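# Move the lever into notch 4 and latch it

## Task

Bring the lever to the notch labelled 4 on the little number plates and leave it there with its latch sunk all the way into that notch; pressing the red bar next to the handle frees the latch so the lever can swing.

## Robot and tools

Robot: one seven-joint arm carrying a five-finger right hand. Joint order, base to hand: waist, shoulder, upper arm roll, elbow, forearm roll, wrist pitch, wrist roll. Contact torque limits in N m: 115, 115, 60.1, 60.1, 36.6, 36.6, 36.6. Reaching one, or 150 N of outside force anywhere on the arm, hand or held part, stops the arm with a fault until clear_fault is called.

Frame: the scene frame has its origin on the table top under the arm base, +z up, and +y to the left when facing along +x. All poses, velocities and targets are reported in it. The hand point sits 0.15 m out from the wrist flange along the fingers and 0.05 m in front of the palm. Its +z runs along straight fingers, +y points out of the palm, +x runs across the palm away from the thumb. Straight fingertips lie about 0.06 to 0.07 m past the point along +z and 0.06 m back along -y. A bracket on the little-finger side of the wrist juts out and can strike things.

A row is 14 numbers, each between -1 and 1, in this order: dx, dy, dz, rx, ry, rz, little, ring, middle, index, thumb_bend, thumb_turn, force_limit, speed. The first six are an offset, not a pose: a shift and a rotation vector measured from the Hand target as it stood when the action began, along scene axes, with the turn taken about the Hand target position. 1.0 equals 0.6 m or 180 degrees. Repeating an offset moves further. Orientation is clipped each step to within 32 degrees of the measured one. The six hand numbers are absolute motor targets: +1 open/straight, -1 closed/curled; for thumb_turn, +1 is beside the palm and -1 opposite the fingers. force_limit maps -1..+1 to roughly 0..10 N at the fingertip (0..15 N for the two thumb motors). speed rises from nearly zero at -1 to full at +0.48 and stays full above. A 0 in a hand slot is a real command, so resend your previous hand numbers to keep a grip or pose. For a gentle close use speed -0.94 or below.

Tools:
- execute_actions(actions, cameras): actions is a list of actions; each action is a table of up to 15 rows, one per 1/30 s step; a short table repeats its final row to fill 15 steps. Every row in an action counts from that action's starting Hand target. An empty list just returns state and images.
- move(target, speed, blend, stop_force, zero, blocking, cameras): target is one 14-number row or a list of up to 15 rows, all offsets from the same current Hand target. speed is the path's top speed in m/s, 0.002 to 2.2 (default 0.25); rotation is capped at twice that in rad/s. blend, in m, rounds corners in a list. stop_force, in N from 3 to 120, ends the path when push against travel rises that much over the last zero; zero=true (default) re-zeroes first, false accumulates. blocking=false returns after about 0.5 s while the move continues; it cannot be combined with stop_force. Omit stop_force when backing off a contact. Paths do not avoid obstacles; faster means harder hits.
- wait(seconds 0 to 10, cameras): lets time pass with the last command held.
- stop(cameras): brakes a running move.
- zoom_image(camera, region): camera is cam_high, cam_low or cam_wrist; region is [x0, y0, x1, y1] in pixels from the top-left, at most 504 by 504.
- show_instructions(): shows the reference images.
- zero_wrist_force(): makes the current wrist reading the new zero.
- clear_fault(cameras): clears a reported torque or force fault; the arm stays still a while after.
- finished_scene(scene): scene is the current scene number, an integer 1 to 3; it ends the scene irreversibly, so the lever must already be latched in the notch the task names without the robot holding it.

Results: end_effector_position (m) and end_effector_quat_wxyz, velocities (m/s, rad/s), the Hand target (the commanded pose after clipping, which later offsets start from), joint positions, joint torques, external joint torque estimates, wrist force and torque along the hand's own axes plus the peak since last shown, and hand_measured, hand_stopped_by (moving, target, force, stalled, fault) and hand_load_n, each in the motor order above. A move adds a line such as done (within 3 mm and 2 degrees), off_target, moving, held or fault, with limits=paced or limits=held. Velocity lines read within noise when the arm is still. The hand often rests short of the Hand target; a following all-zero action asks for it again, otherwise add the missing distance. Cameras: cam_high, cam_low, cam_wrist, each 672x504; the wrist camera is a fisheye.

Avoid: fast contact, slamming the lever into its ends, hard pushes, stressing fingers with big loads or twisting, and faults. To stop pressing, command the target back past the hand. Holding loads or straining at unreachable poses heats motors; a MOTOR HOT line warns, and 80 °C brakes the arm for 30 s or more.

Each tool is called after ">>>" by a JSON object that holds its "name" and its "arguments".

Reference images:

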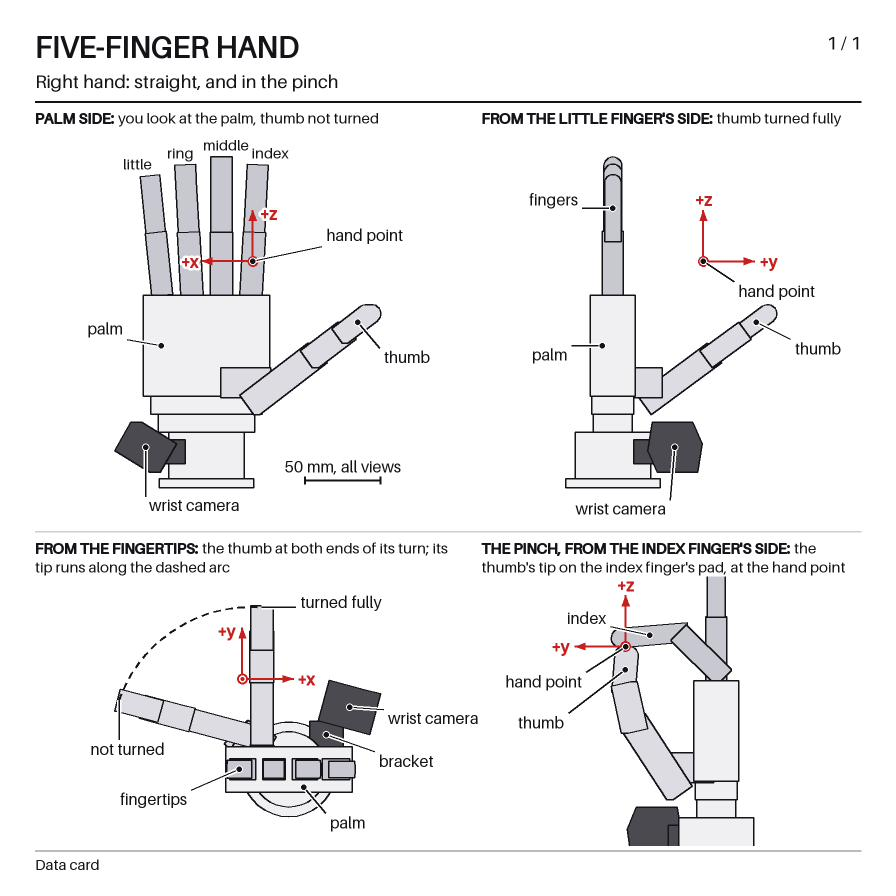

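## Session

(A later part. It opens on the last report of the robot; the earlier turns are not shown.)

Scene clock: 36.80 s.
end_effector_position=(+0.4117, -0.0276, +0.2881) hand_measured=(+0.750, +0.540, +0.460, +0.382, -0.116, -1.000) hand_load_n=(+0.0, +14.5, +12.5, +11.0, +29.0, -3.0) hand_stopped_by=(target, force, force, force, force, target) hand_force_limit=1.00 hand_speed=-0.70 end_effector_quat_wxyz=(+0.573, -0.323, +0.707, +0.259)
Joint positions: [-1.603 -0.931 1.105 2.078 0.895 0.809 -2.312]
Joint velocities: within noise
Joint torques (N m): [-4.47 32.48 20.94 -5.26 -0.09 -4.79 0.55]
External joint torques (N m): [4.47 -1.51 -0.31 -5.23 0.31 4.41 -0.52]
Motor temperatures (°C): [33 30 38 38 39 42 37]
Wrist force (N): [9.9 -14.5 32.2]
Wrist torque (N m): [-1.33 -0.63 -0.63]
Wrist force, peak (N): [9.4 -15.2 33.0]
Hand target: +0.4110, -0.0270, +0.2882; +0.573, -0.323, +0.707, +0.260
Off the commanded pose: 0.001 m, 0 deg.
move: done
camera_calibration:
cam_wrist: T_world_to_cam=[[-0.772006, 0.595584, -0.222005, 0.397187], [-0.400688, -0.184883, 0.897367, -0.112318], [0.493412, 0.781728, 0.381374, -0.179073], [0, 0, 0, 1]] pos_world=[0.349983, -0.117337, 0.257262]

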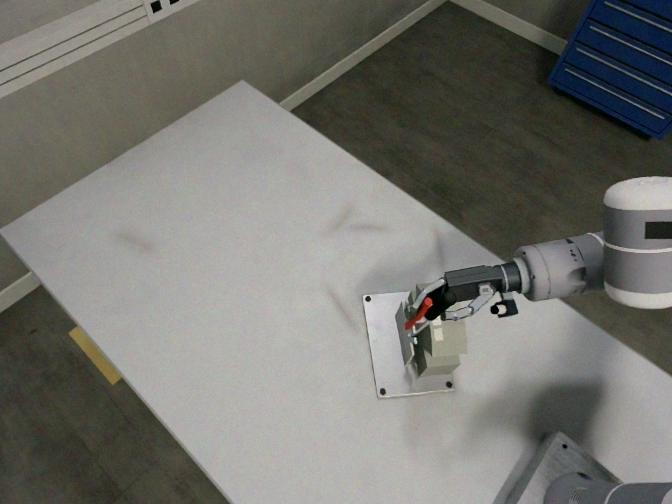

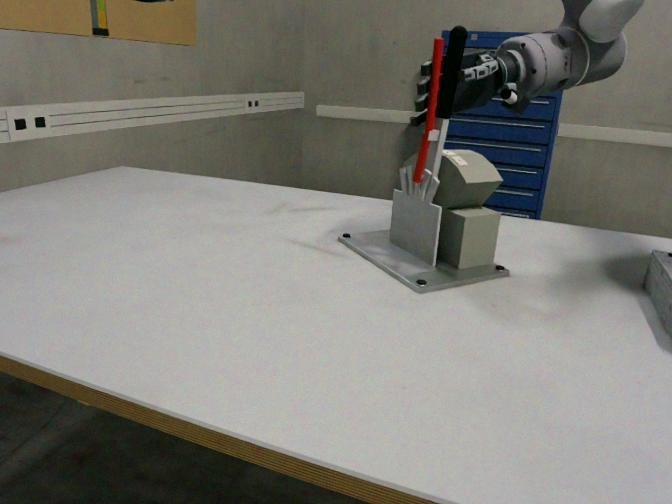

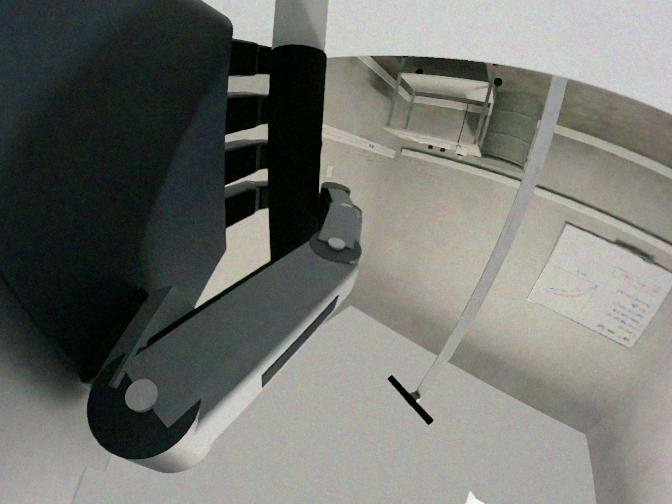

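>>> {"name": "move", "arguments": {"target": [-0.0035,-0.004,0.001,0,0,0,0.75,-0.65,-0.7,-0.7,-0.3,-1,1,-0.7], "speed": 0.03, "cameras": []}}

>>> {"name": "move", "arguments": {"target": [0.0422,-0.0366,0,0.0292,0.0336,0,0.75,-0.65,-0.7,-0.7,-0.3,-1,1,-0.7], "speed": 0.04, "stop_force": 35}}

>>> {"name": "zoom_image", "arguments": {"camera": "cam_high", "region": [390, 280, 460, 350]}}

>>> {"name": "zoom_image", "arguments": {"camera": "cam_low", "region": [385, 10, 485, 200]}}

Scene clock: 39.27 s.
end_effector_position=(+0.4099, -0.0294, +0.2890) hand_measured=(+0.750, +0.540, +0.460, +0.382, -0.116, -1.000) hand_load_n=(+0.0, +21.0, +16.0, +8.0, +23.0, -2.0) hand_stopped_by=(target, force, force, force, force, target) hand_force_limit=1.00 hand_speed=-0.70 end_effector_quat_wxyz=(+0.573, -0.323, +0.707, +0.260)
Joint positions: [-1.61 -0.927 1.105 2.079 0.891 0.801 -2.31]
Joint velocities: within noise
Joint torques (N m): [-8.6 34.22 18.3 -6.13 -1.48 -4.57 0.72]
External joint torques (N m): [8.61 -3.32 2.28 -4.42 1.7 4.19 -0.69]
Motor temperatures (°C): [33 30 38 38 39 42 37]
Wrist force (N): [11.5 -17.2 45.7]
Wrist torque (N m): [-2.54 -1.17 -0.71]
Wrist force, peak (N): [12.3 -17.0 45.7]
Hand target: +0.4089, -0.0294, +0.2888; +0.573, -0.323, +0.707, +0.260
Off the commanded pose: 0.001 m, 0 deg.
move: done
No camera images: "cameras" was empty.

Scene clock: 40.53 s.
end_effector_position=(+0.4174, -0.0350, +0.2899) hand_measured=(+0.750, +0.540, +0.460, +0.380, -0.114, -1.000) hand_load_n=(+0.0, +10.5, +3.5, +0.0, +41.0, +1.0) hand_stopped_by=(target, force, force, force, force, target) hand_force_limit=1.00 hand_speed=-0.70 end_effector_quat_wxyz=(+0.565, -0.310, +0.712, +0.281) end_effector_velocity=(+0.000, +0.000, -0.001) end_effector_angular_velocity=(+0.003, +0.004, -0.003)
Joint positions: [-1.581 -0.93 1.079 2.048 0.883 0.771 -2.25]
Joint velocities: [0.003 0.004 -0.006 -0.001 0.006 -0.004 -0.001]
Joint torques (N m): [-5 33.09 13.49 -19.42 -0.7 5.73 0.17]
External joint torques (N m): [5.01 -1.08 7.25 8.65 0.92 -6.11 -0.14]
Motor temperatures (°C): [33 30 38 38 39 42 37]
Wrist force (N): [-14.1 18.8 0.9]
Wrist torque (N m): [-0.02 -0.48 -0.82]
Wrist force, peak (N): [12.2 -16.9 45.7]
Hand target: +0.4182, -0.0374, +0.2889; +0.565, -0.309, +0.713, +0.278 (not the last commanded pose)
Off the commanded pose: 0.024 m, 5 deg.
move: contact
camera_calibration:
cam_wrist: T_world_to_cam=[[-0.783416, 0.597859, -0.169777, 0.395973], [-0.365374, -0.222065, 0.903985, -0.130994], [0.502754, 0.770228, 0.392411, -0.184368], [0, 0, 0, 1]] pos_world=[0.355042, -0.12382, 0.257992]

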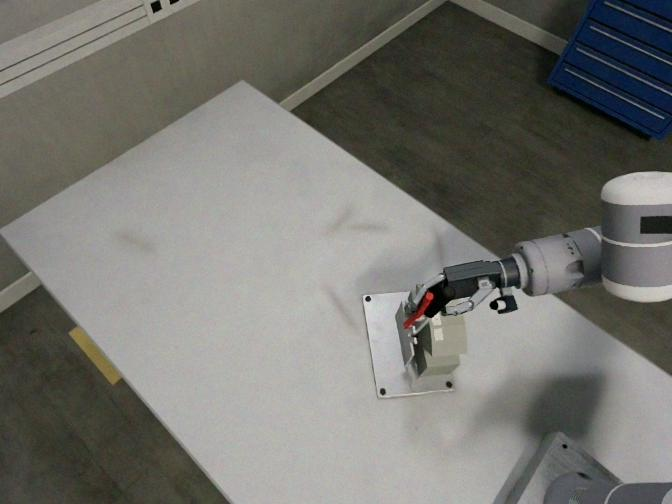

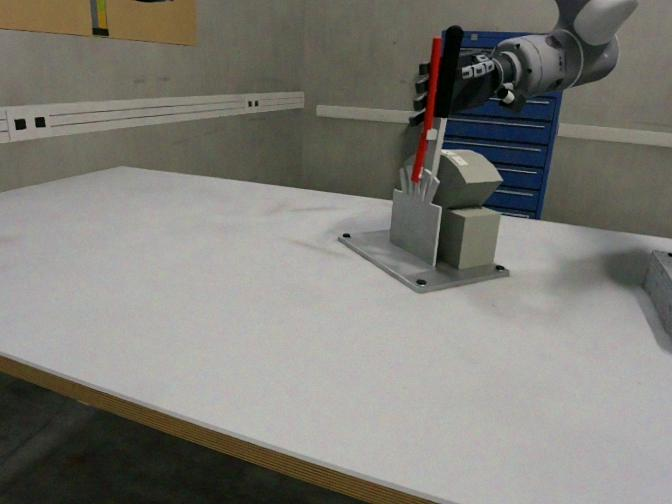

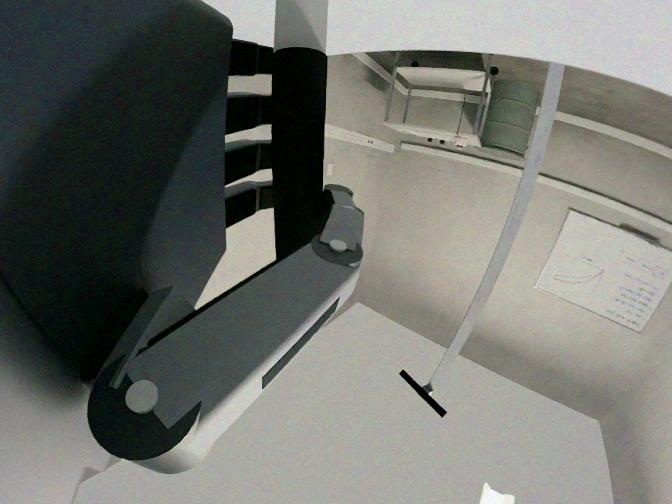

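Scaled by 7.200.

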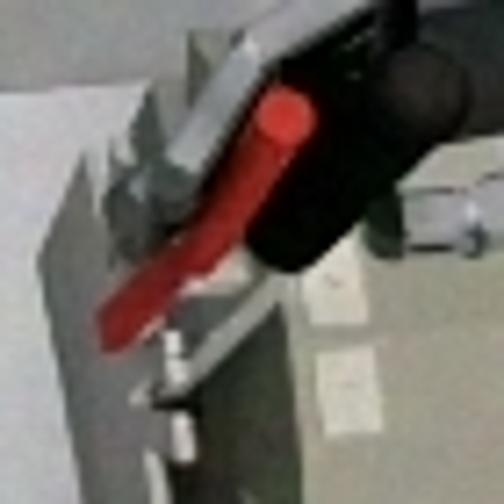

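Scaled by 2.653.

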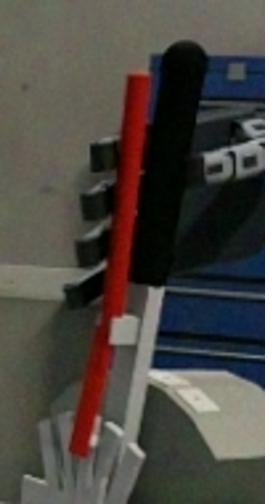

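>>> {"name": "move", "arguments": {"target": [-0.0103,0.0157,0,0,0,0,1,1,1,1,1,-1,1,-0.3], "speed": 0.05, "cameras": []}}

>>> {"name": "move", "arguments": {"target": [0,0,0.028,-0.02,-0.024,0,1,1,1,1,1,-1,1,-0.3], "speed": 0.05, "cameras": ["cam_low","cam_high"]}}

>>> {"name": "zoom_image", "arguments": {"camera": "cam_low", "region": [385, 10, 485, 200]}}

>>> {"name": "zoom_image", "arguments": {"camera": "cam_high", "region": [370, 230, 510, 360]}}

Scene clock: 44.90 s.
end_effector_position=(+0.4120, -0.0279, +0.2889) hand_measured=(+1.000, +1.000, +1.000, +1.000, +1.000, -1.000) hand_load_n=(+0.0, +0.0, +0.0, +0.0, +0.0, +0.0) hand_stopped_by=(target, target, target, target, target, target) hand_force_limit=1.00 hand_speed=-0.30 end_effector_quat_wxyz=(+0.564, -0.309, +0.713, +0.279)
Joint positions: [-1.589 -0.923 1.085 2.071 0.897 0.786 -2.266]
Joint velocities: within noise
Joint torques (N m): [0.15 31.03 20.74 -10.26 0.93 -0.53 -0.27]
External joint torques (N m): [-0.14 0.26 -0.3 -0.31 -0.68 0.14 0.3]
Motor temperatures (°C): [33 30 38 38 39 42 37]
Wrist force (N): [-2.1 0.4 0.3]
Wrist torque (N m): [-0.21 0.07 -0.14]
Wrist force, peak (N): [-14.9 18.9 0.8]
Hand target: +0.4120, -0.0280, +0.2889; +0.565, -0.309, +0.713, +0.278
Off the commanded pose: 0.000 m, 0 deg.
move: done
No camera images: "cameras" was empty.

Scene clock: 46.13 s.
end_effector_position=(+0.4120, -0.0280, +0.3057) hand_measured=(+1.000, +1.000, +1.000, +1.000, +1.000, -1.000) hand_load_n=(+0.0, +0.0, +0.0, +0.0, +0.0, -0.5) hand_stopped_by=(target, target, target, target, target, target) hand_force_limit=1.00 hand_speed=-0.30 end_effector_quat_wxyz=(+0.581, -0.337, +0.700, +0.244)
Joint positions: [-1.632 -0.888 1.138 2.083 0.91 0.79 -2.326]
Joint velocities: within noise
Joint torques (N m): [0.01 29.78 20.53 -11.33 1.03 -0.51 -0.32]
External joint torques (N m): [0 -0.04 -0.33 -0.45 -0.9 0.17 0.34]
Motor temperatures (°C): [33 30 38 38 39 42 37]
Wrist force (N): [-2.1 -0.2 0.2]
Wrist torque (N m): [-0.20 0.08 -0.12]
Wrist force, peak (N): [-2.3 -0.2 0.1]
Hand target: +0.4120, -0.0280, +0.3057; +0.581, -0.336, +0.700, +0.244
Off the commanded pose: 0.000 m, 0 deg.
move: done
Images, in order (width x height): cam_high 672x504, cam_low 672x504.

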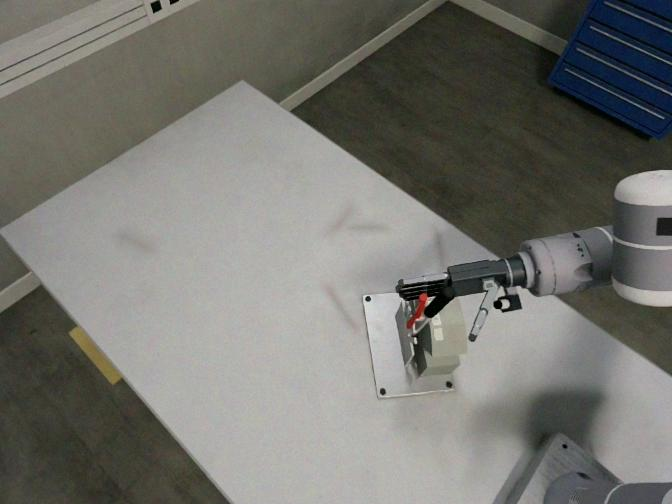

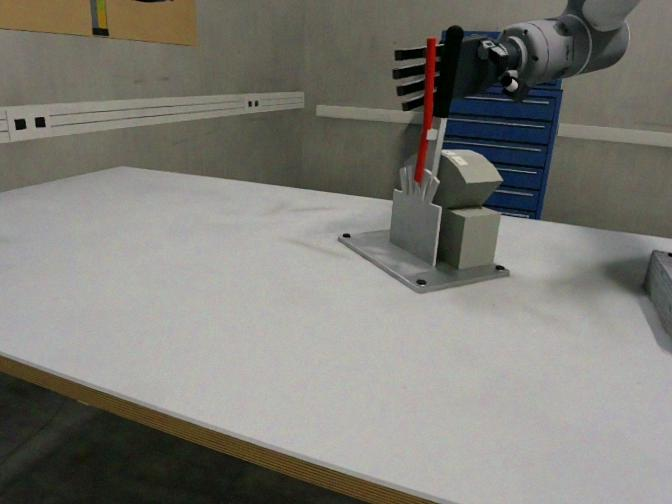

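Scaled by 2.653.

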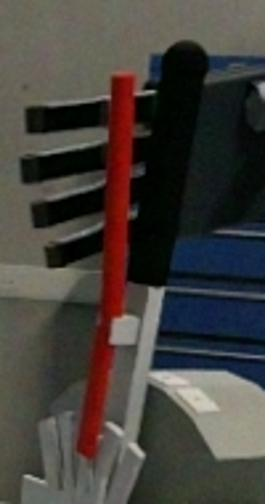

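Scaled by 3.600.

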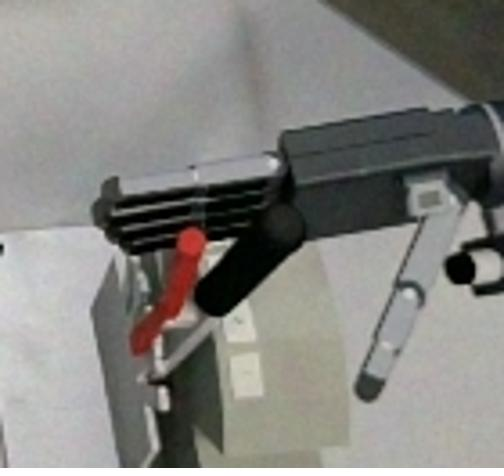

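>>> {"name": "move", "arguments": {"target": [0,0,0,0,0,0,1,1,1,1,-0.4,-1,-0.5,-0.7], "cameras": []}}

>>> {"name": "move", "arguments": {"target": [0,0,0,0,0,0,-0.5,-0.5,-0.5,-0.5,-0.4,-1,0.7,-0.7]}}

>>> {"name": "zoom_image", "arguments": {"camera": "cam_low", "region": [385, 10, 485, 200]}}

>>> {"name": "zoom_image", "arguments": {"camera": "cam_high", "region": [390, 280, 460, 350]}}

Scene clock: 50.37 s.
end_effector_position=(+0.4118, -0.0277, +0.3056) hand_measured=(+1.000, +1.000, +1.000, +1.000, -0.138, -1.000) hand_load_n=(+0.0, +0.0, +0.0, +0.0, +4.5, +0.0) hand_stopped_by=(target, target, target, target, force, target) hand_force_limit=-0.50 hand_speed=-0.70 end_effector_quat_wxyz=(+0.581, -0.337, +0.700, +0.244)
Joint positions: [-1.632 -0.888 1.138 2.083 0.91 0.79 -2.326]
Joint velocities: within noise
Joint torques (N m): [-0.34 29.53 20.2 -13.52 0.9 0.16 -0.1]
External joint torques (N m): [0.35 0.21 -0.01 1.75 -0.77 -0.51 0.12]
Motor temperatures (°C): [33 30 38 38 39 42 37]
Wrist force (N): [-2.8 3.2 -0.8]
Wrist torque (N m): [-0.17 0.07 -0.09]
Wrist force, peak (N): [-2.7 4.1 -0.5]
Hand target: +0.4120, -0.0280, +0.3057; +0.581, -0.336, +0.700, +0.244
Off the commanded pose: 0.000 m, 0 deg.
move: done
No camera images: "cameras" was empty.

Scene clock: 51.27 s.
end_effector_position=(+0.4123, -0.0282, +0.3057) hand_measured=(+0.620, +0.590, +0.536, +0.480, -0.134, -1.000) hand_load_n=(+2.0, +0.5, +4.5, +9.5, +17.5, -0.5) hand_stopped_by=(force, force, force, force, force, target) hand_force_limit=0.70 hand_speed=-0.70 end_effector_quat_wxyz=(+0.581, -0.336, +0.700, +0.244)
Joint positions: [-1.632 -0.888 1.138 2.083 0.911 0.791 -2.327]
Joint velocities: within noise
Joint torques (N m): [-0.93 29.67 20.16 -10.1 0.17 -1.73 -0.03]
External joint torques (N m): [0.94 0.08 0.03 -1.68 -0.04 1.39 0.06]
Motor temperatures (°C): [33 30 38 38 39 42 37]
Wrist force (N): [0.3 -4.0 8.6]
Wrist torque (N m): [0.20 -0.09 -0.22]
Wrist force, peak (N): [2.2 -6.2 13.3]
Hand target: +0.4120, -0.0280, +0.3057; +0.581, -0.336, +0.700, +0.244
Off the commanded pose: 0.000 m, 0 deg.
move: done
camera_calibration:
cam_wrist: T_world_to_cam=[[-0.763808, 0.587677, -0.266897, 0.411964], [-0.433274, -0.160347, 0.886883, -0.110642], [0.478405, 0.793048, 0.377099, -0.177864], [0, 0, 0, 1]] pos_world=[0.351814, -0.118788, 0.275151]

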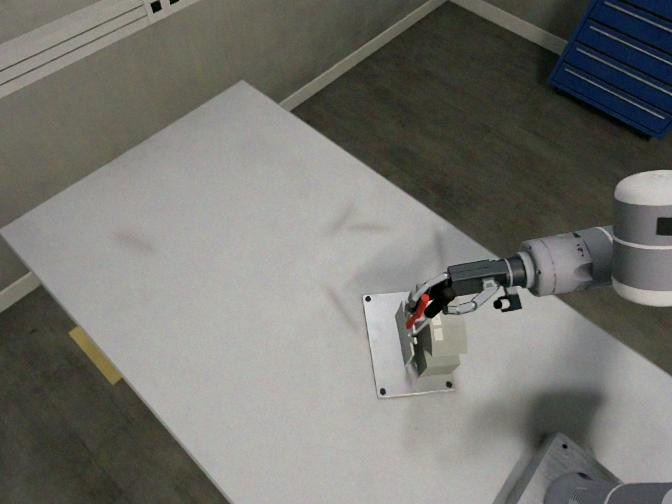

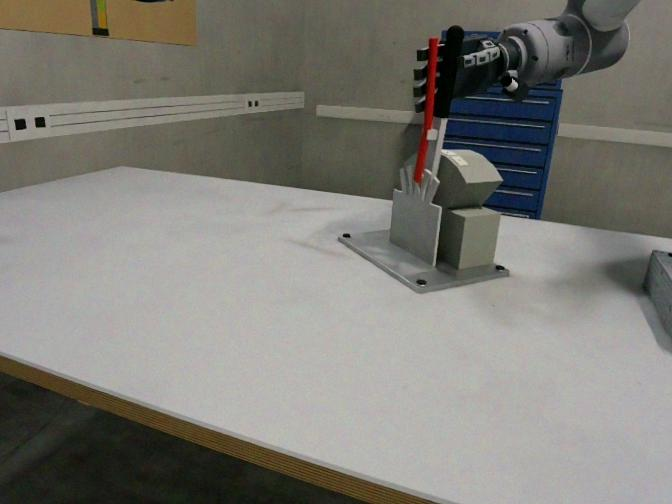

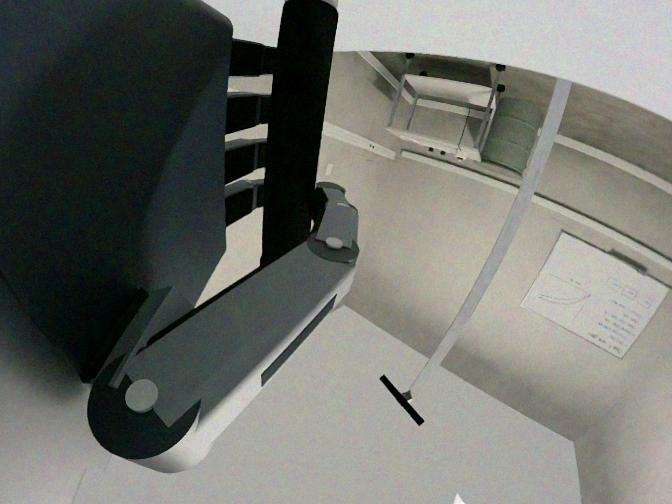

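Scaled by 2.653.

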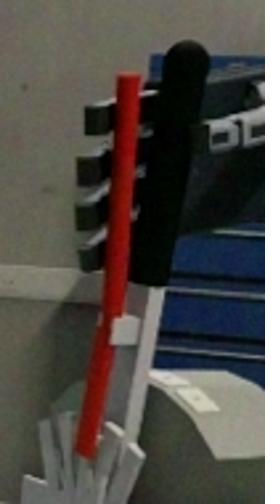

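Scaled by 7.200.

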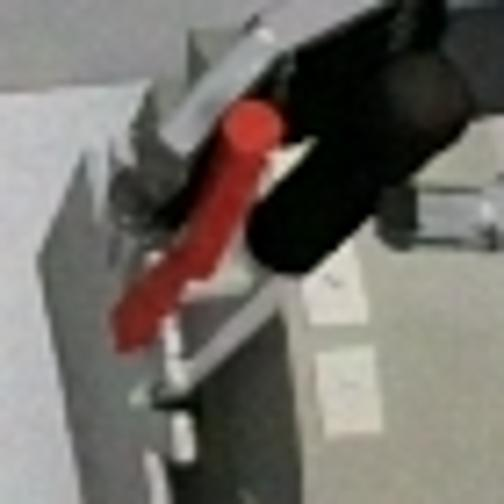

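>>> {"name": "move", "arguments": {"target": [0,0,0,0,0,0,-0.6,-0.6,-0.6,-0.6,-0.4,-1,0.9,-0.9], "cameras": []}}

>>> {"name": "move", "arguments": {"target": [0,0,0,0,0,0,-0.7,-0.7,-0.7,-0.7,-0.4,-1,1,-0.95]}}

>>> {"name": "zoom_image", "arguments": {"camera": "cam_low", "region": [385, 10, 485, 200]}}

>>> {"name": "zoom_image", "arguments": {"camera": "cam_high", "region": [390, 280, 460, 350]}}

Scene clock: 52.50 s.
end_effector_position=(+0.4124, -0.0284, +0.3057) hand_measured=(+0.586, +0.548, +0.510, +0.478, -0.132, -1.000) hand_load_n=(+9.5, +12.5, +7.0, +0.0, +23.5, +0.0) hand_stopped_by=(force, force, force, force, force, target) hand_force_limit=0.90 hand_speed=-0.90 end_effector_quat_wxyz=(+0.581, -0.336, +0.700, +0.243)
Joint positions: [-1.632 -0.888 1.138 2.082 0.911 0.791 -2.327]
Joint velocities: within noise
Joint torques (N m): [-2.27 30.09 19.26 -7.97 -0.02 -2.65 0.83]
External joint torques (N m): [2.28 -0.33 0.93 -3.82 0.15 2.31 -0.8]
Motor temperatures (°C): [33 30 38 38 39 42 37]
Wrist force (N): [4.6 -8.8 17.2]
Wrist torque (N m): [0.32 -0.76 -1.07]
Wrist force, peak (N): [4.7 -9.3 17.6]
Hand target: +0.4120, -0.0280, +0.3057; +0.581, -0.336, +0.700, +0.244
Off the commanded pose: 0.001 m, 0 deg.
move: done
No camera images: "cameras" was empty.

Scene clock: 53.07 s.
end_effector_position=(+0.4125, -0.0284, +0.3057) hand_measured=(+0.584, +0.548, +0.498, +0.436, -0.132, -1.000) hand_load_n=(+6.5, +6.0, +5.0, +10.0, +28.0, -0.5) hand_stopped_by=(force, force, force, force, force, target) hand_force_limit=1.00 hand_speed=-0.95 end_effector_quat_wxyz=(+0.581, -0.336, +0.700, +0.243)
Joint positions: [-1.632 -0.888 1.138 2.082 0.911 0.791 -2.327]
Joint velocities: within noise
Joint torques (N m): [-2.04 30.06 20.07 -8.83 -0.09 -2.73 0.42]
External joint torques (N m): [2.05 -0.31 0.12 -2.96 0.22 2.39 -0.38]
Motor temperatures (°C): [33 30 38 38 39 42 37]
Wrist force (N): [4.0 -7.5 16.2]
Wrist torque (N m): [0.43 -0.48 -0.59]
Wrist force, peak (N): [3.8 -9.9 18.0]
Hand target: +0.4120, -0.0280, +0.3057; +0.581, -0.336, +0.700, +0.244
Off the commanded pose: 0.001 m, 0 deg.
move: done
camera_calibration:
cam_wrist: T_world_to_cam=[[-0.763459, 0.587896, -0.26741, 0.412278], [-0.433576, -0.159659, 0.88686, -0.110391], [0.478688, 0.793024, 0.376791, -0.177819], [0, 0, 0, 1]] pos_world=[0.352014, -0.118987, 0.275149]

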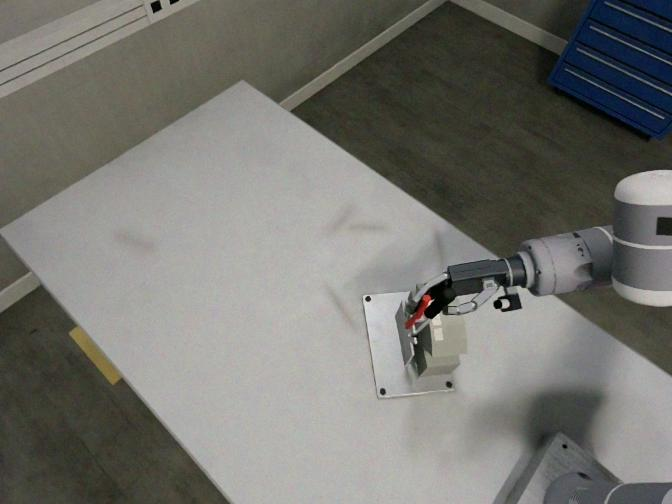

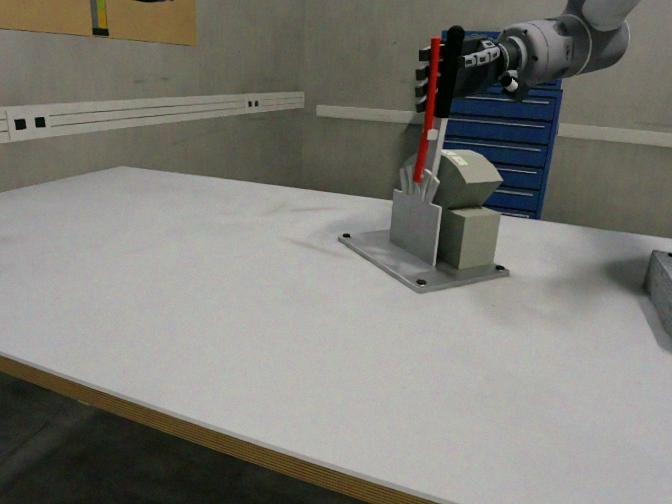

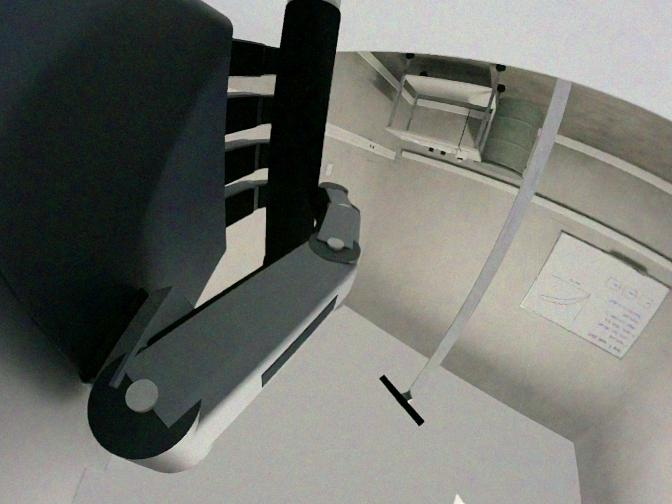

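Scaled by 2.653.

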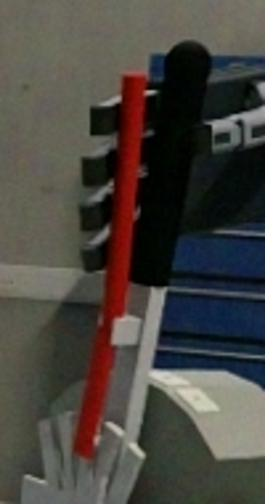

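Scaled by 7.200.

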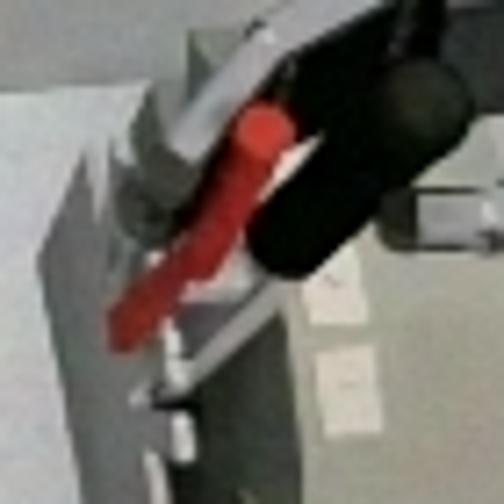

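>>> {"name": "move", "arguments": {"target": [0,0,0,0,0,0,-0.75,-0.75,-0.75,-0.75,-0.4,-1,1,-0.9], "cameras": []}}

>>> {"name": "move", "arguments": {"target": [0,0,0,0,0,0,-0.8,-0.8,-0.8,-0.8,-0.4,-1,1,-0.9], "cameras": []}}

>>> {"name": "move", "arguments": {"target": [-0.0055,-0.0063,0.001,0,0,0,-0.8,-0.8,-0.8,-0.8,-0.4,-1,1,-0.9], "speed": 0.03}}

>>> {"name": "zoom_image", "arguments": {"camera": "cam_low", "region": [385, 10, 485, 200]}}

>>> {"name": "zoom_image", "arguments": {"camera": "cam_high", "region": [390, 280, 460, 350]}}

Scene clock: 55.73 s.
end_effector_position=(+0.4125, -0.0284, +0.3056) hand_measured=(+0.568, +0.532, +0.474, +0.434, -0.130, -1.000) hand_load_n=(+10.0, +9.5, +12.0, +3.0, +32.0, -0.5) hand_stopped_by=(force, force, force, force, force, target) hand_force_limit=1.00 hand_speed=-0.90 end_effector_quat_wxyz=(+0.581, -0.336, +0.700, +0.243)
Joint positions: [-1.632 -0.888 1.138 2.082 0.911 0.792 -2.327]
Joint velocities: within noise
Joint torques (N m): [-2.81 30.39 19.63 -8 -0.19 -3.12 0.9]
External joint torques (N m): [2.82 -0.63 0.57 -3.79 0.32 2.78 -0.86]
Motor temperatures (°C): [33 30 38 38 39 42 37]
Wrist force (N): [5.3 -9.6 20.0]
Wrist torque (N m): [0.15 -0.75 -1.02]
Wrist force, peak (N): [5.9 -10.2 20.7]
Hand target: +0.4120, -0.0280, +0.3057; +0.581, -0.336, +0.700, +0.244
Off the commanded pose: 0.001 m, 0 deg.
move: done
No camera images: "cameras" was empty.

Scene clock: 56.23 s.
end_effector_position=(+0.4125, -0.0284, +0.3056) hand_measured=(+0.562, +0.524, +0.474, +0.402, -0.130, -1.000) hand_load_n=(+9.0, +7.5, +4.5, +11.0, +35.0, -1.0) hand_stopped_by=(force, force, force, force, force, target) hand_force_limit=1.00 hand_speed=-0.90 end_effector_quat_wxyz=(+0.581, -0.336, +0.700, +0.243)
Joint positions: [-1.632 -0.888 1.138 2.082 0.911 0.792 -2.327]
Joint velocities: within noise
Joint torques (N m): [-2.65 30.25 19.56 -8.53 -0.25 -2.93 0.62]
External joint torques (N m): [2.66 -0.49 0.63 -3.25 0.37 2.59 -0.59]
Motor temperatures (°C): [33 30 38 38 39 42 37]
Wrist force (N): [5.3 -7.8 18.7]
Wrist torque (N m): [0.49 -0.59 -0.81]
Wrist force, peak (N): [6.6 -10.0 21.2]
Hand target: +0.4120, -0.0280, +0.3057; +0.581, -0.336, +0.700, +0.244
Off the commanded pose: 0.001 m, 0 deg.
move: done
No camera images: "cameras" was empty.

Scene clock: 56.93 s.
end_effector_position=(+0.4093, -0.0312, +0.3067) hand_measured=(+0.564, +0.526, +0.474, +0.400, -0.130, -1.000) hand_load_n=(+19.5, +14.0, +3.0, +1.0, +22.0, -1.0) hand_stopped_by=(force, force, force, force, force, target) hand_force_limit=1.00 hand_speed=-0.90 end_effector_quat_wxyz=(+0.582, -0.337, +0.699, +0.244)
Joint positions: [-1.644 -0.883 1.137 2.083 0.905 0.778 -2.324]
Joint velocities: within noise
Joint torques (N m): [-7.82 32.64 15.28 -9.5 -1.74 -1.8 1.14]
External joint torques (N m): [7.84 -2.98 4.83 -2.37 1.87 1.46 -1.11]
Motor temperatures (°C): [33 30 38 38 39 42 37]
Wrist force (N): [4.8 -10.8 33.5]
Wrist torque (N m): [-0.85 -1.74 -1.31]
Wrist force, peak (N): [4.8 -10.8 33.5]
Hand target: +0.4087, -0.0318, +0.3063; +0.581, -0.336, +0.700, +0.244
Off the commanded pose: 0.001 m, 0 deg.
move: done
camera_calibration:
cam_wrist: T_world_to_cam=[[-0.764002, 0.587126, -0.267552, 0.412067], [-0.434174, -0.161082, 0.88631, -0.112769], [0.477278, 0.793307, 0.377981, -0.17422], [0, 0, 0, 1]] pos_world=[0.34901, -0.12189, 0.27605]

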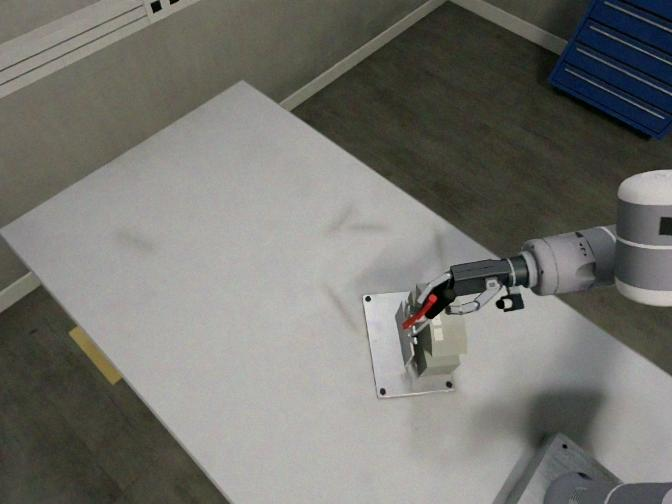

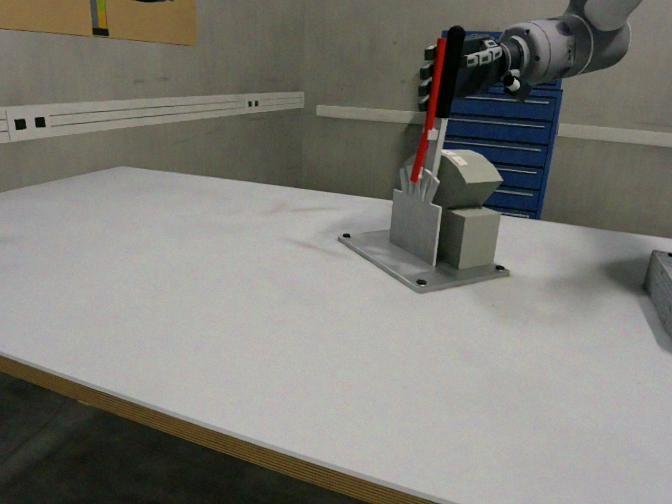

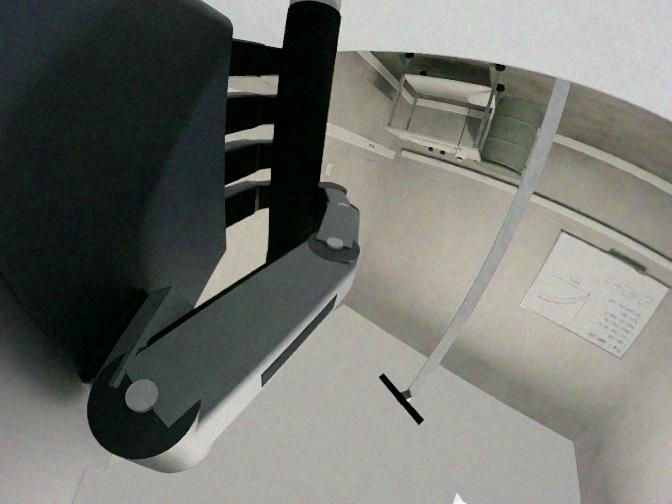

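Scaled by 2.653.

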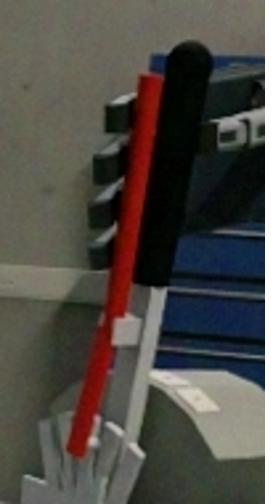

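Scaled by 7.200.

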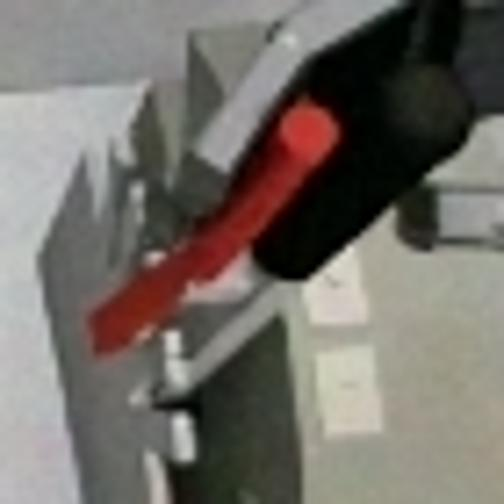

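>>> {"name": "move", "arguments": {"target": [0.0448,-0.0389,0.0,0.0291,0.0336,0,-0.8,-0.8,-0.8,-0.8,-0.4,-1,1,-0.9], "speed": 0.05, "stop_force": 30}}

>>> {"name": "zoom_image", "arguments": {"camera": "cam_low", "region": [385, 10, 485, 200]}}

>>> {"name": "zoom_image", "arguments": {"camera": "cam_high", "region": [390, 280, 460, 350]}}

Scene clock: 58.90 s.
end_effector_position=(+0.4147, -0.0351, +0.3072) hand_measured=(+0.564, +0.524, +0.472, +0.400, -0.122, -1.000) hand_load_n=(+11.0, +3.5, +0.0, +0.0, +42.0, +2.0) hand_stopped_by=(force, force, force, force, force, target) hand_force_limit=1.00 hand_speed=-0.90 end_effector_quat_wxyz=(+0.576, -0.327, +0.703, +0.260) end_effector_velocity=(+0.000, -0.001, -0.001) end_effector_angular_velocity=(-0.002, +0.003, -0.001)
Joint positions: [-1.62 -0.884 1.116 2.061 0.899 0.757 -2.282]
Joint velocities: [0.003 0.005 -0.006 -0.001 0.003 -0.002 -0.002]
Joint torques (N m): [-4.67 33.16 12.09 -21.86 -0.44 6.29 0.38]
External joint torques (N m): [4.68 -2.63 8.13 9.85 0.58 -6.64 -0.35]
Motor temperatures (°C): [33 30 38 38 39 42 37]
Wrist force (N): [-14.0 18.8 -0.3]
Wrist torque (N m): [0.00 -0.46 -0.99]
Wrist force, peak (N): [5.2 -10.8 32.8]
Hand target: +0.4157, -0.0379, +0.3063; +0.575, -0.326, +0.705, +0.257 (not the last commanded pose)
Off the commanded pose: 0.029 m, 6 deg.
move: contact
camera_calibration:
cam_wrist: T_world_to_cam=[[-0.773946, 0.589802, -0.230522, 0.411373], [-0.4087, -0.187171, 0.89327, -0.125099], [0.483706, 0.785557, 0.385912, -0.179233], [0, 0, 0, 1]] pos_world=[0.353948, -0.125246, 0.275746]

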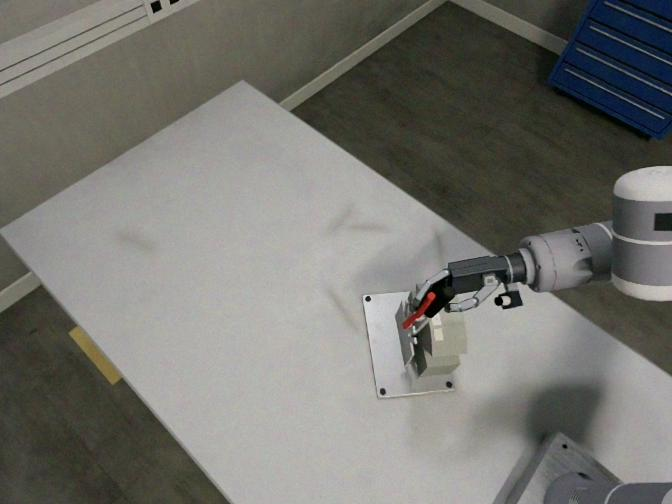

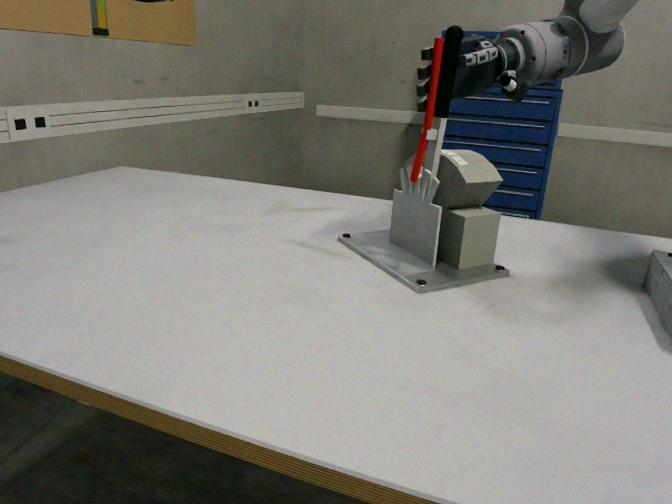

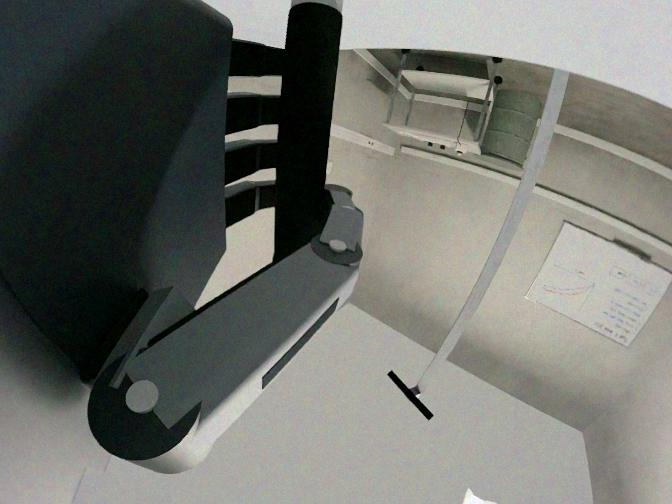

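Scaled by 2.653.

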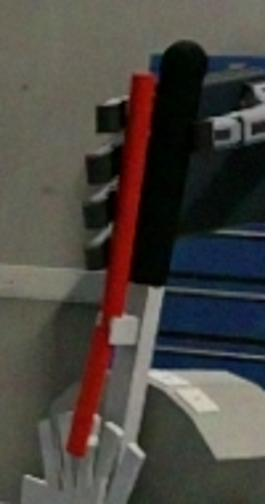

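Scaled by 7.200.

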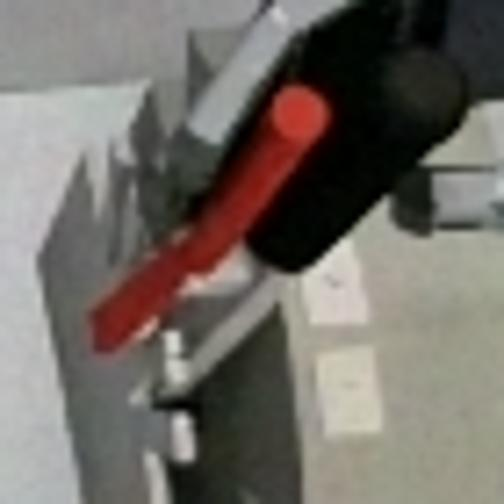

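>>> {"name": "move", "arguments": {"target": [0,0,0,0,0,0,1,1,1,1,1,-1,1,0], "cameras": []}}

>>> {"name": "move", "arguments": {"target": [[0.126,-0.109,0,0,0,0,1,1,1,1,1,-1,1,0],[0.126,-0.109,0.283,0,0,0,1,1,1,1,1,-1,1,0],[0.0143,-0.0035,0.283,0.3205,0.369,-0.104,1,1,1,1,1,-1,1,0]], "blend": [0.02,0.02,0]}}

Scene clock: 63.97 s.
end_effector_position=(+0.4156, -0.0376, +0.3063) hand_measured=(+1.000, +1.000, +1.000, +1.000, +1.000, -1.000) hand_load_n=(+0.0, +0.0, +0.0, +0.0, +0.0, -0.5) hand_stopped_by=(target, target, target, target, target, target) hand_force_limit=1.00 hand_speed=0.00 end_effector_quat_wxyz=(+0.575, -0.326, +0.704, +0.257)
Joint positions: [-1.62 -0.883 1.113 2.058 0.899 0.759 -2.283]
Joint velocities: within noise
Joint torques (N m): [0.21 30.33 20.32 -11.86 0.76 -0.58 -0.2]
External joint torques (N m): [-0.2 0.31 -0.11 -0.2 -0.64 0.25 0.23]
Motor temperatures (°C): [33 30 38 38 39 42 37]
Wrist force (N): [-0.7 0.2 -0.3]
Wrist torque (N m): [-0.15 -0.13 -0.05]
Wrist force, peak (N): [-8.3 22.3 -5.8]
Hand target: +0.4157, -0.0379, +0.3063; +0.575, -0.326, +0.705, +0.257
Off the commanded pose: 0.000 m, 0 deg.
move: done
No camera images: "cameras" was empty.

Scene clock: 68.73 s.
end_effector_position=(+0.4244, -0.0402, +0.4761) hand_measured=(+1.000, +1.000, +1.000, +1.000, +1.000, -1.000) hand_load_n=(+0.0, +0.0, +0.0, +0.0, +0.0, +0.0) hand_stopped_by=(target, target, target, target, target, target) hand_force_limit=1.00 hand_speed=0.00 end_effector_quat_wxyz=(+0.225, +0.268, +0.730, +0.587)
Joint positions: [-2.367 -0.226 1.545 2.176 1.154 0.156 -0.583]
Joint velocities: within noise
Joint torques (N m): [0.03 2.36 6.26 -22.36 0.87 -0.57 -0.16]
External joint torques (N m): [-0.06 -0.29 -0.58 -0.78 -0.42 0.44 0.16]
Motor temperatures (°C): [33 30 38 38 39 42 37]
Wrist force (N): [1.9 3.3 -0.1]
Wrist torque (N m): [-0.43 0.02 -0.13]
Wrist force, peak (N): [1.9 3.7 -0.2]
Hand target: +0.4243, -0.0400, +0.4761; +0.225, +0.268, +0.730, +0.587
Off the commanded pose: 0.000 m, 0 deg.
move: done
camera_calibration:
cam_wrist: T_world_to_cam=[[-0.0534641, 0.303911, 0.951199, -0.419078], [0.248347, -0.918585, 0.30745, -0.302294], [0.967195, 0.252664, -0.026364, -0.275406], [0, 0, 0, 1]] pos_world=[0.319039, -0.0807349, 0.484306]

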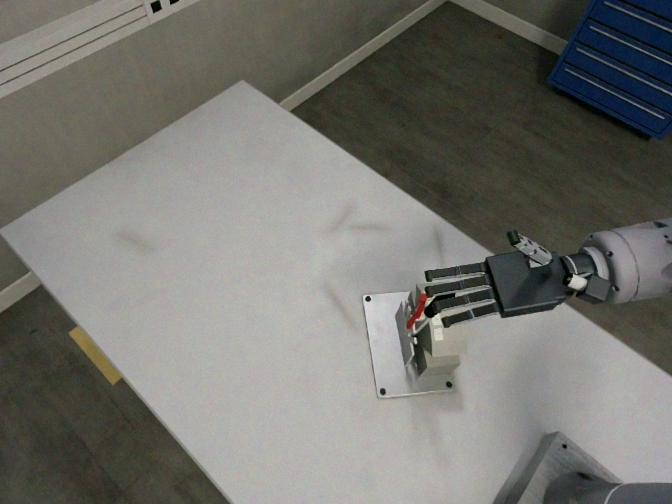

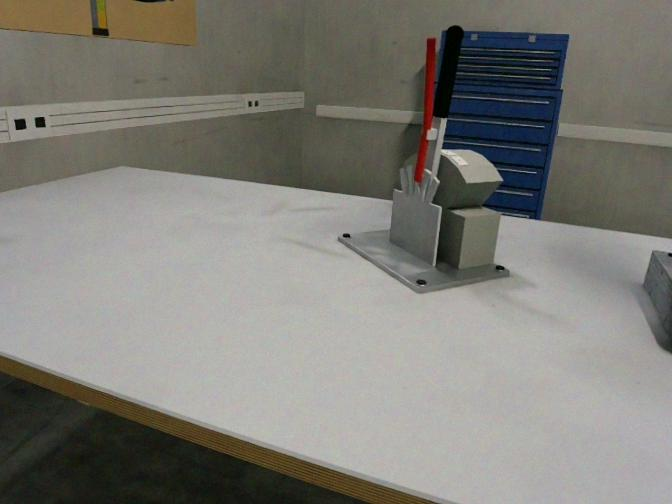

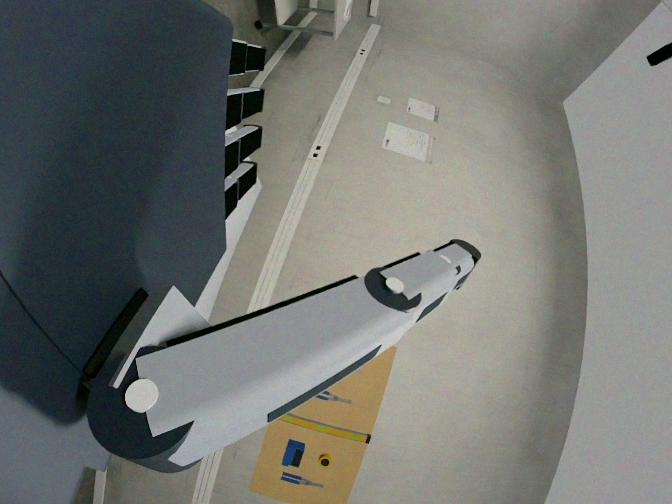

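>>> {"name": "move", "arguments": {"target": [-0.089,0.102,0,0.3215,0.368,-0.1045,1,1,1,1,1,-1,1,0]}}

Scene clock: 73.50 s.
end_effector_position=(+0.3708, +0.0213, +0.4761) hand_measured=(+1.000, +1.000, +1.000, +1.000, +1.000, -1.000) hand_load_n=(+0.0, +0.0, +0.0, +0.0, +0.0, +0.0) hand_stopped_by=(target, target, target, target, target, target) hand_force_limit=1.00 hand_speed=0.00 end_effector_quat_wxyz=(-0.256, +0.705, +0.327, +0.575)
Joint positions: [-2.793 -0.971 2.351 2.5 0.764 0.631 1.583]
Joint velocities: within noise
Joint torques (N m): [0.3 8.13 11.08 -24.03 -1.19 0.75 -0.26]
External joint torques (N m): [-0.21 0.29 -0.41 -0.67 -0.4 0.11 0.23]
Motor temperatures (°C): [33 30 38 38 39 42 37]
Wrist force (N): [4.6 0.8 -0.5]
Wrist torque (N m): [-0.09 0.27 0.20]
Wrist force, peak (N): [5.2 0.8 -0.4]
Hand target: +0.3709, +0.0212, +0.4761; -0.256, +0.705, +0.327, +0.575
Off the commanded pose: 0.000 m, 0 deg.
joint read past its limit — joint 1 (waist), lower limit.
joint sent to its limit — joint 1 (waist), lower limit. The joint targets still meet the commanded pose.
move: done
camera_calibration:
cam_wrist: T_world_to_cam=[[0.757853, -0.607806, 0.237131, -0.382049], [-0.338907, -0.677325, -0.652973, 0.43733], [0.557495, 0.414492, -0.719302, 0.239196], [0, 0, 0, 1]] pos_world=[0.3044, -0.0351419, 0.548215]

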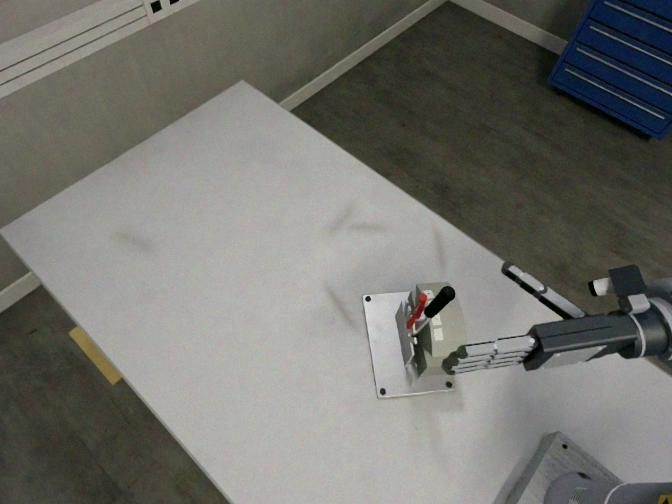

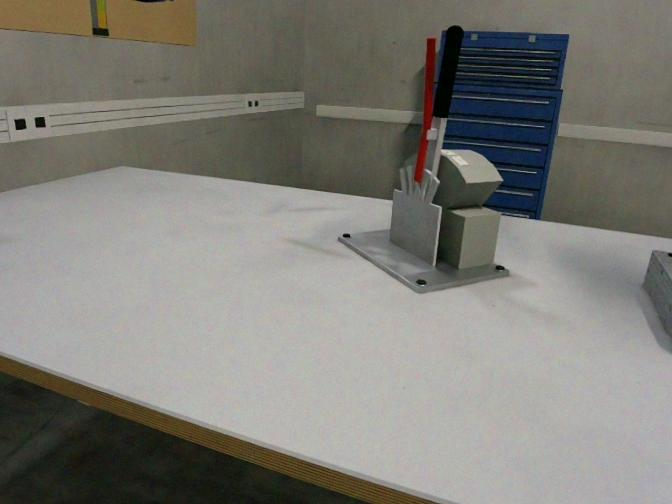

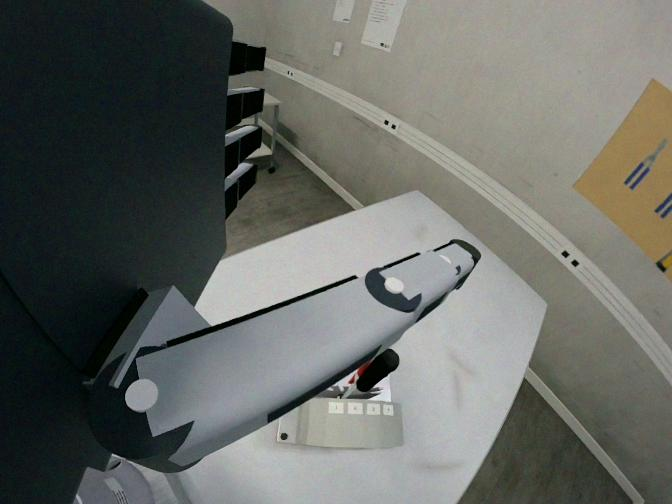

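>>> {"name": "zoom_image", "arguments": {"camera": "cam_wrist", "region": [270, 330, 430, 450]}}

Scaled by 3.150 from the camera's 672x504 image, which has a finer 960x720 frame.

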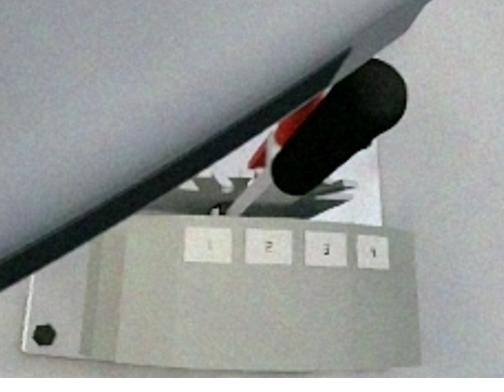

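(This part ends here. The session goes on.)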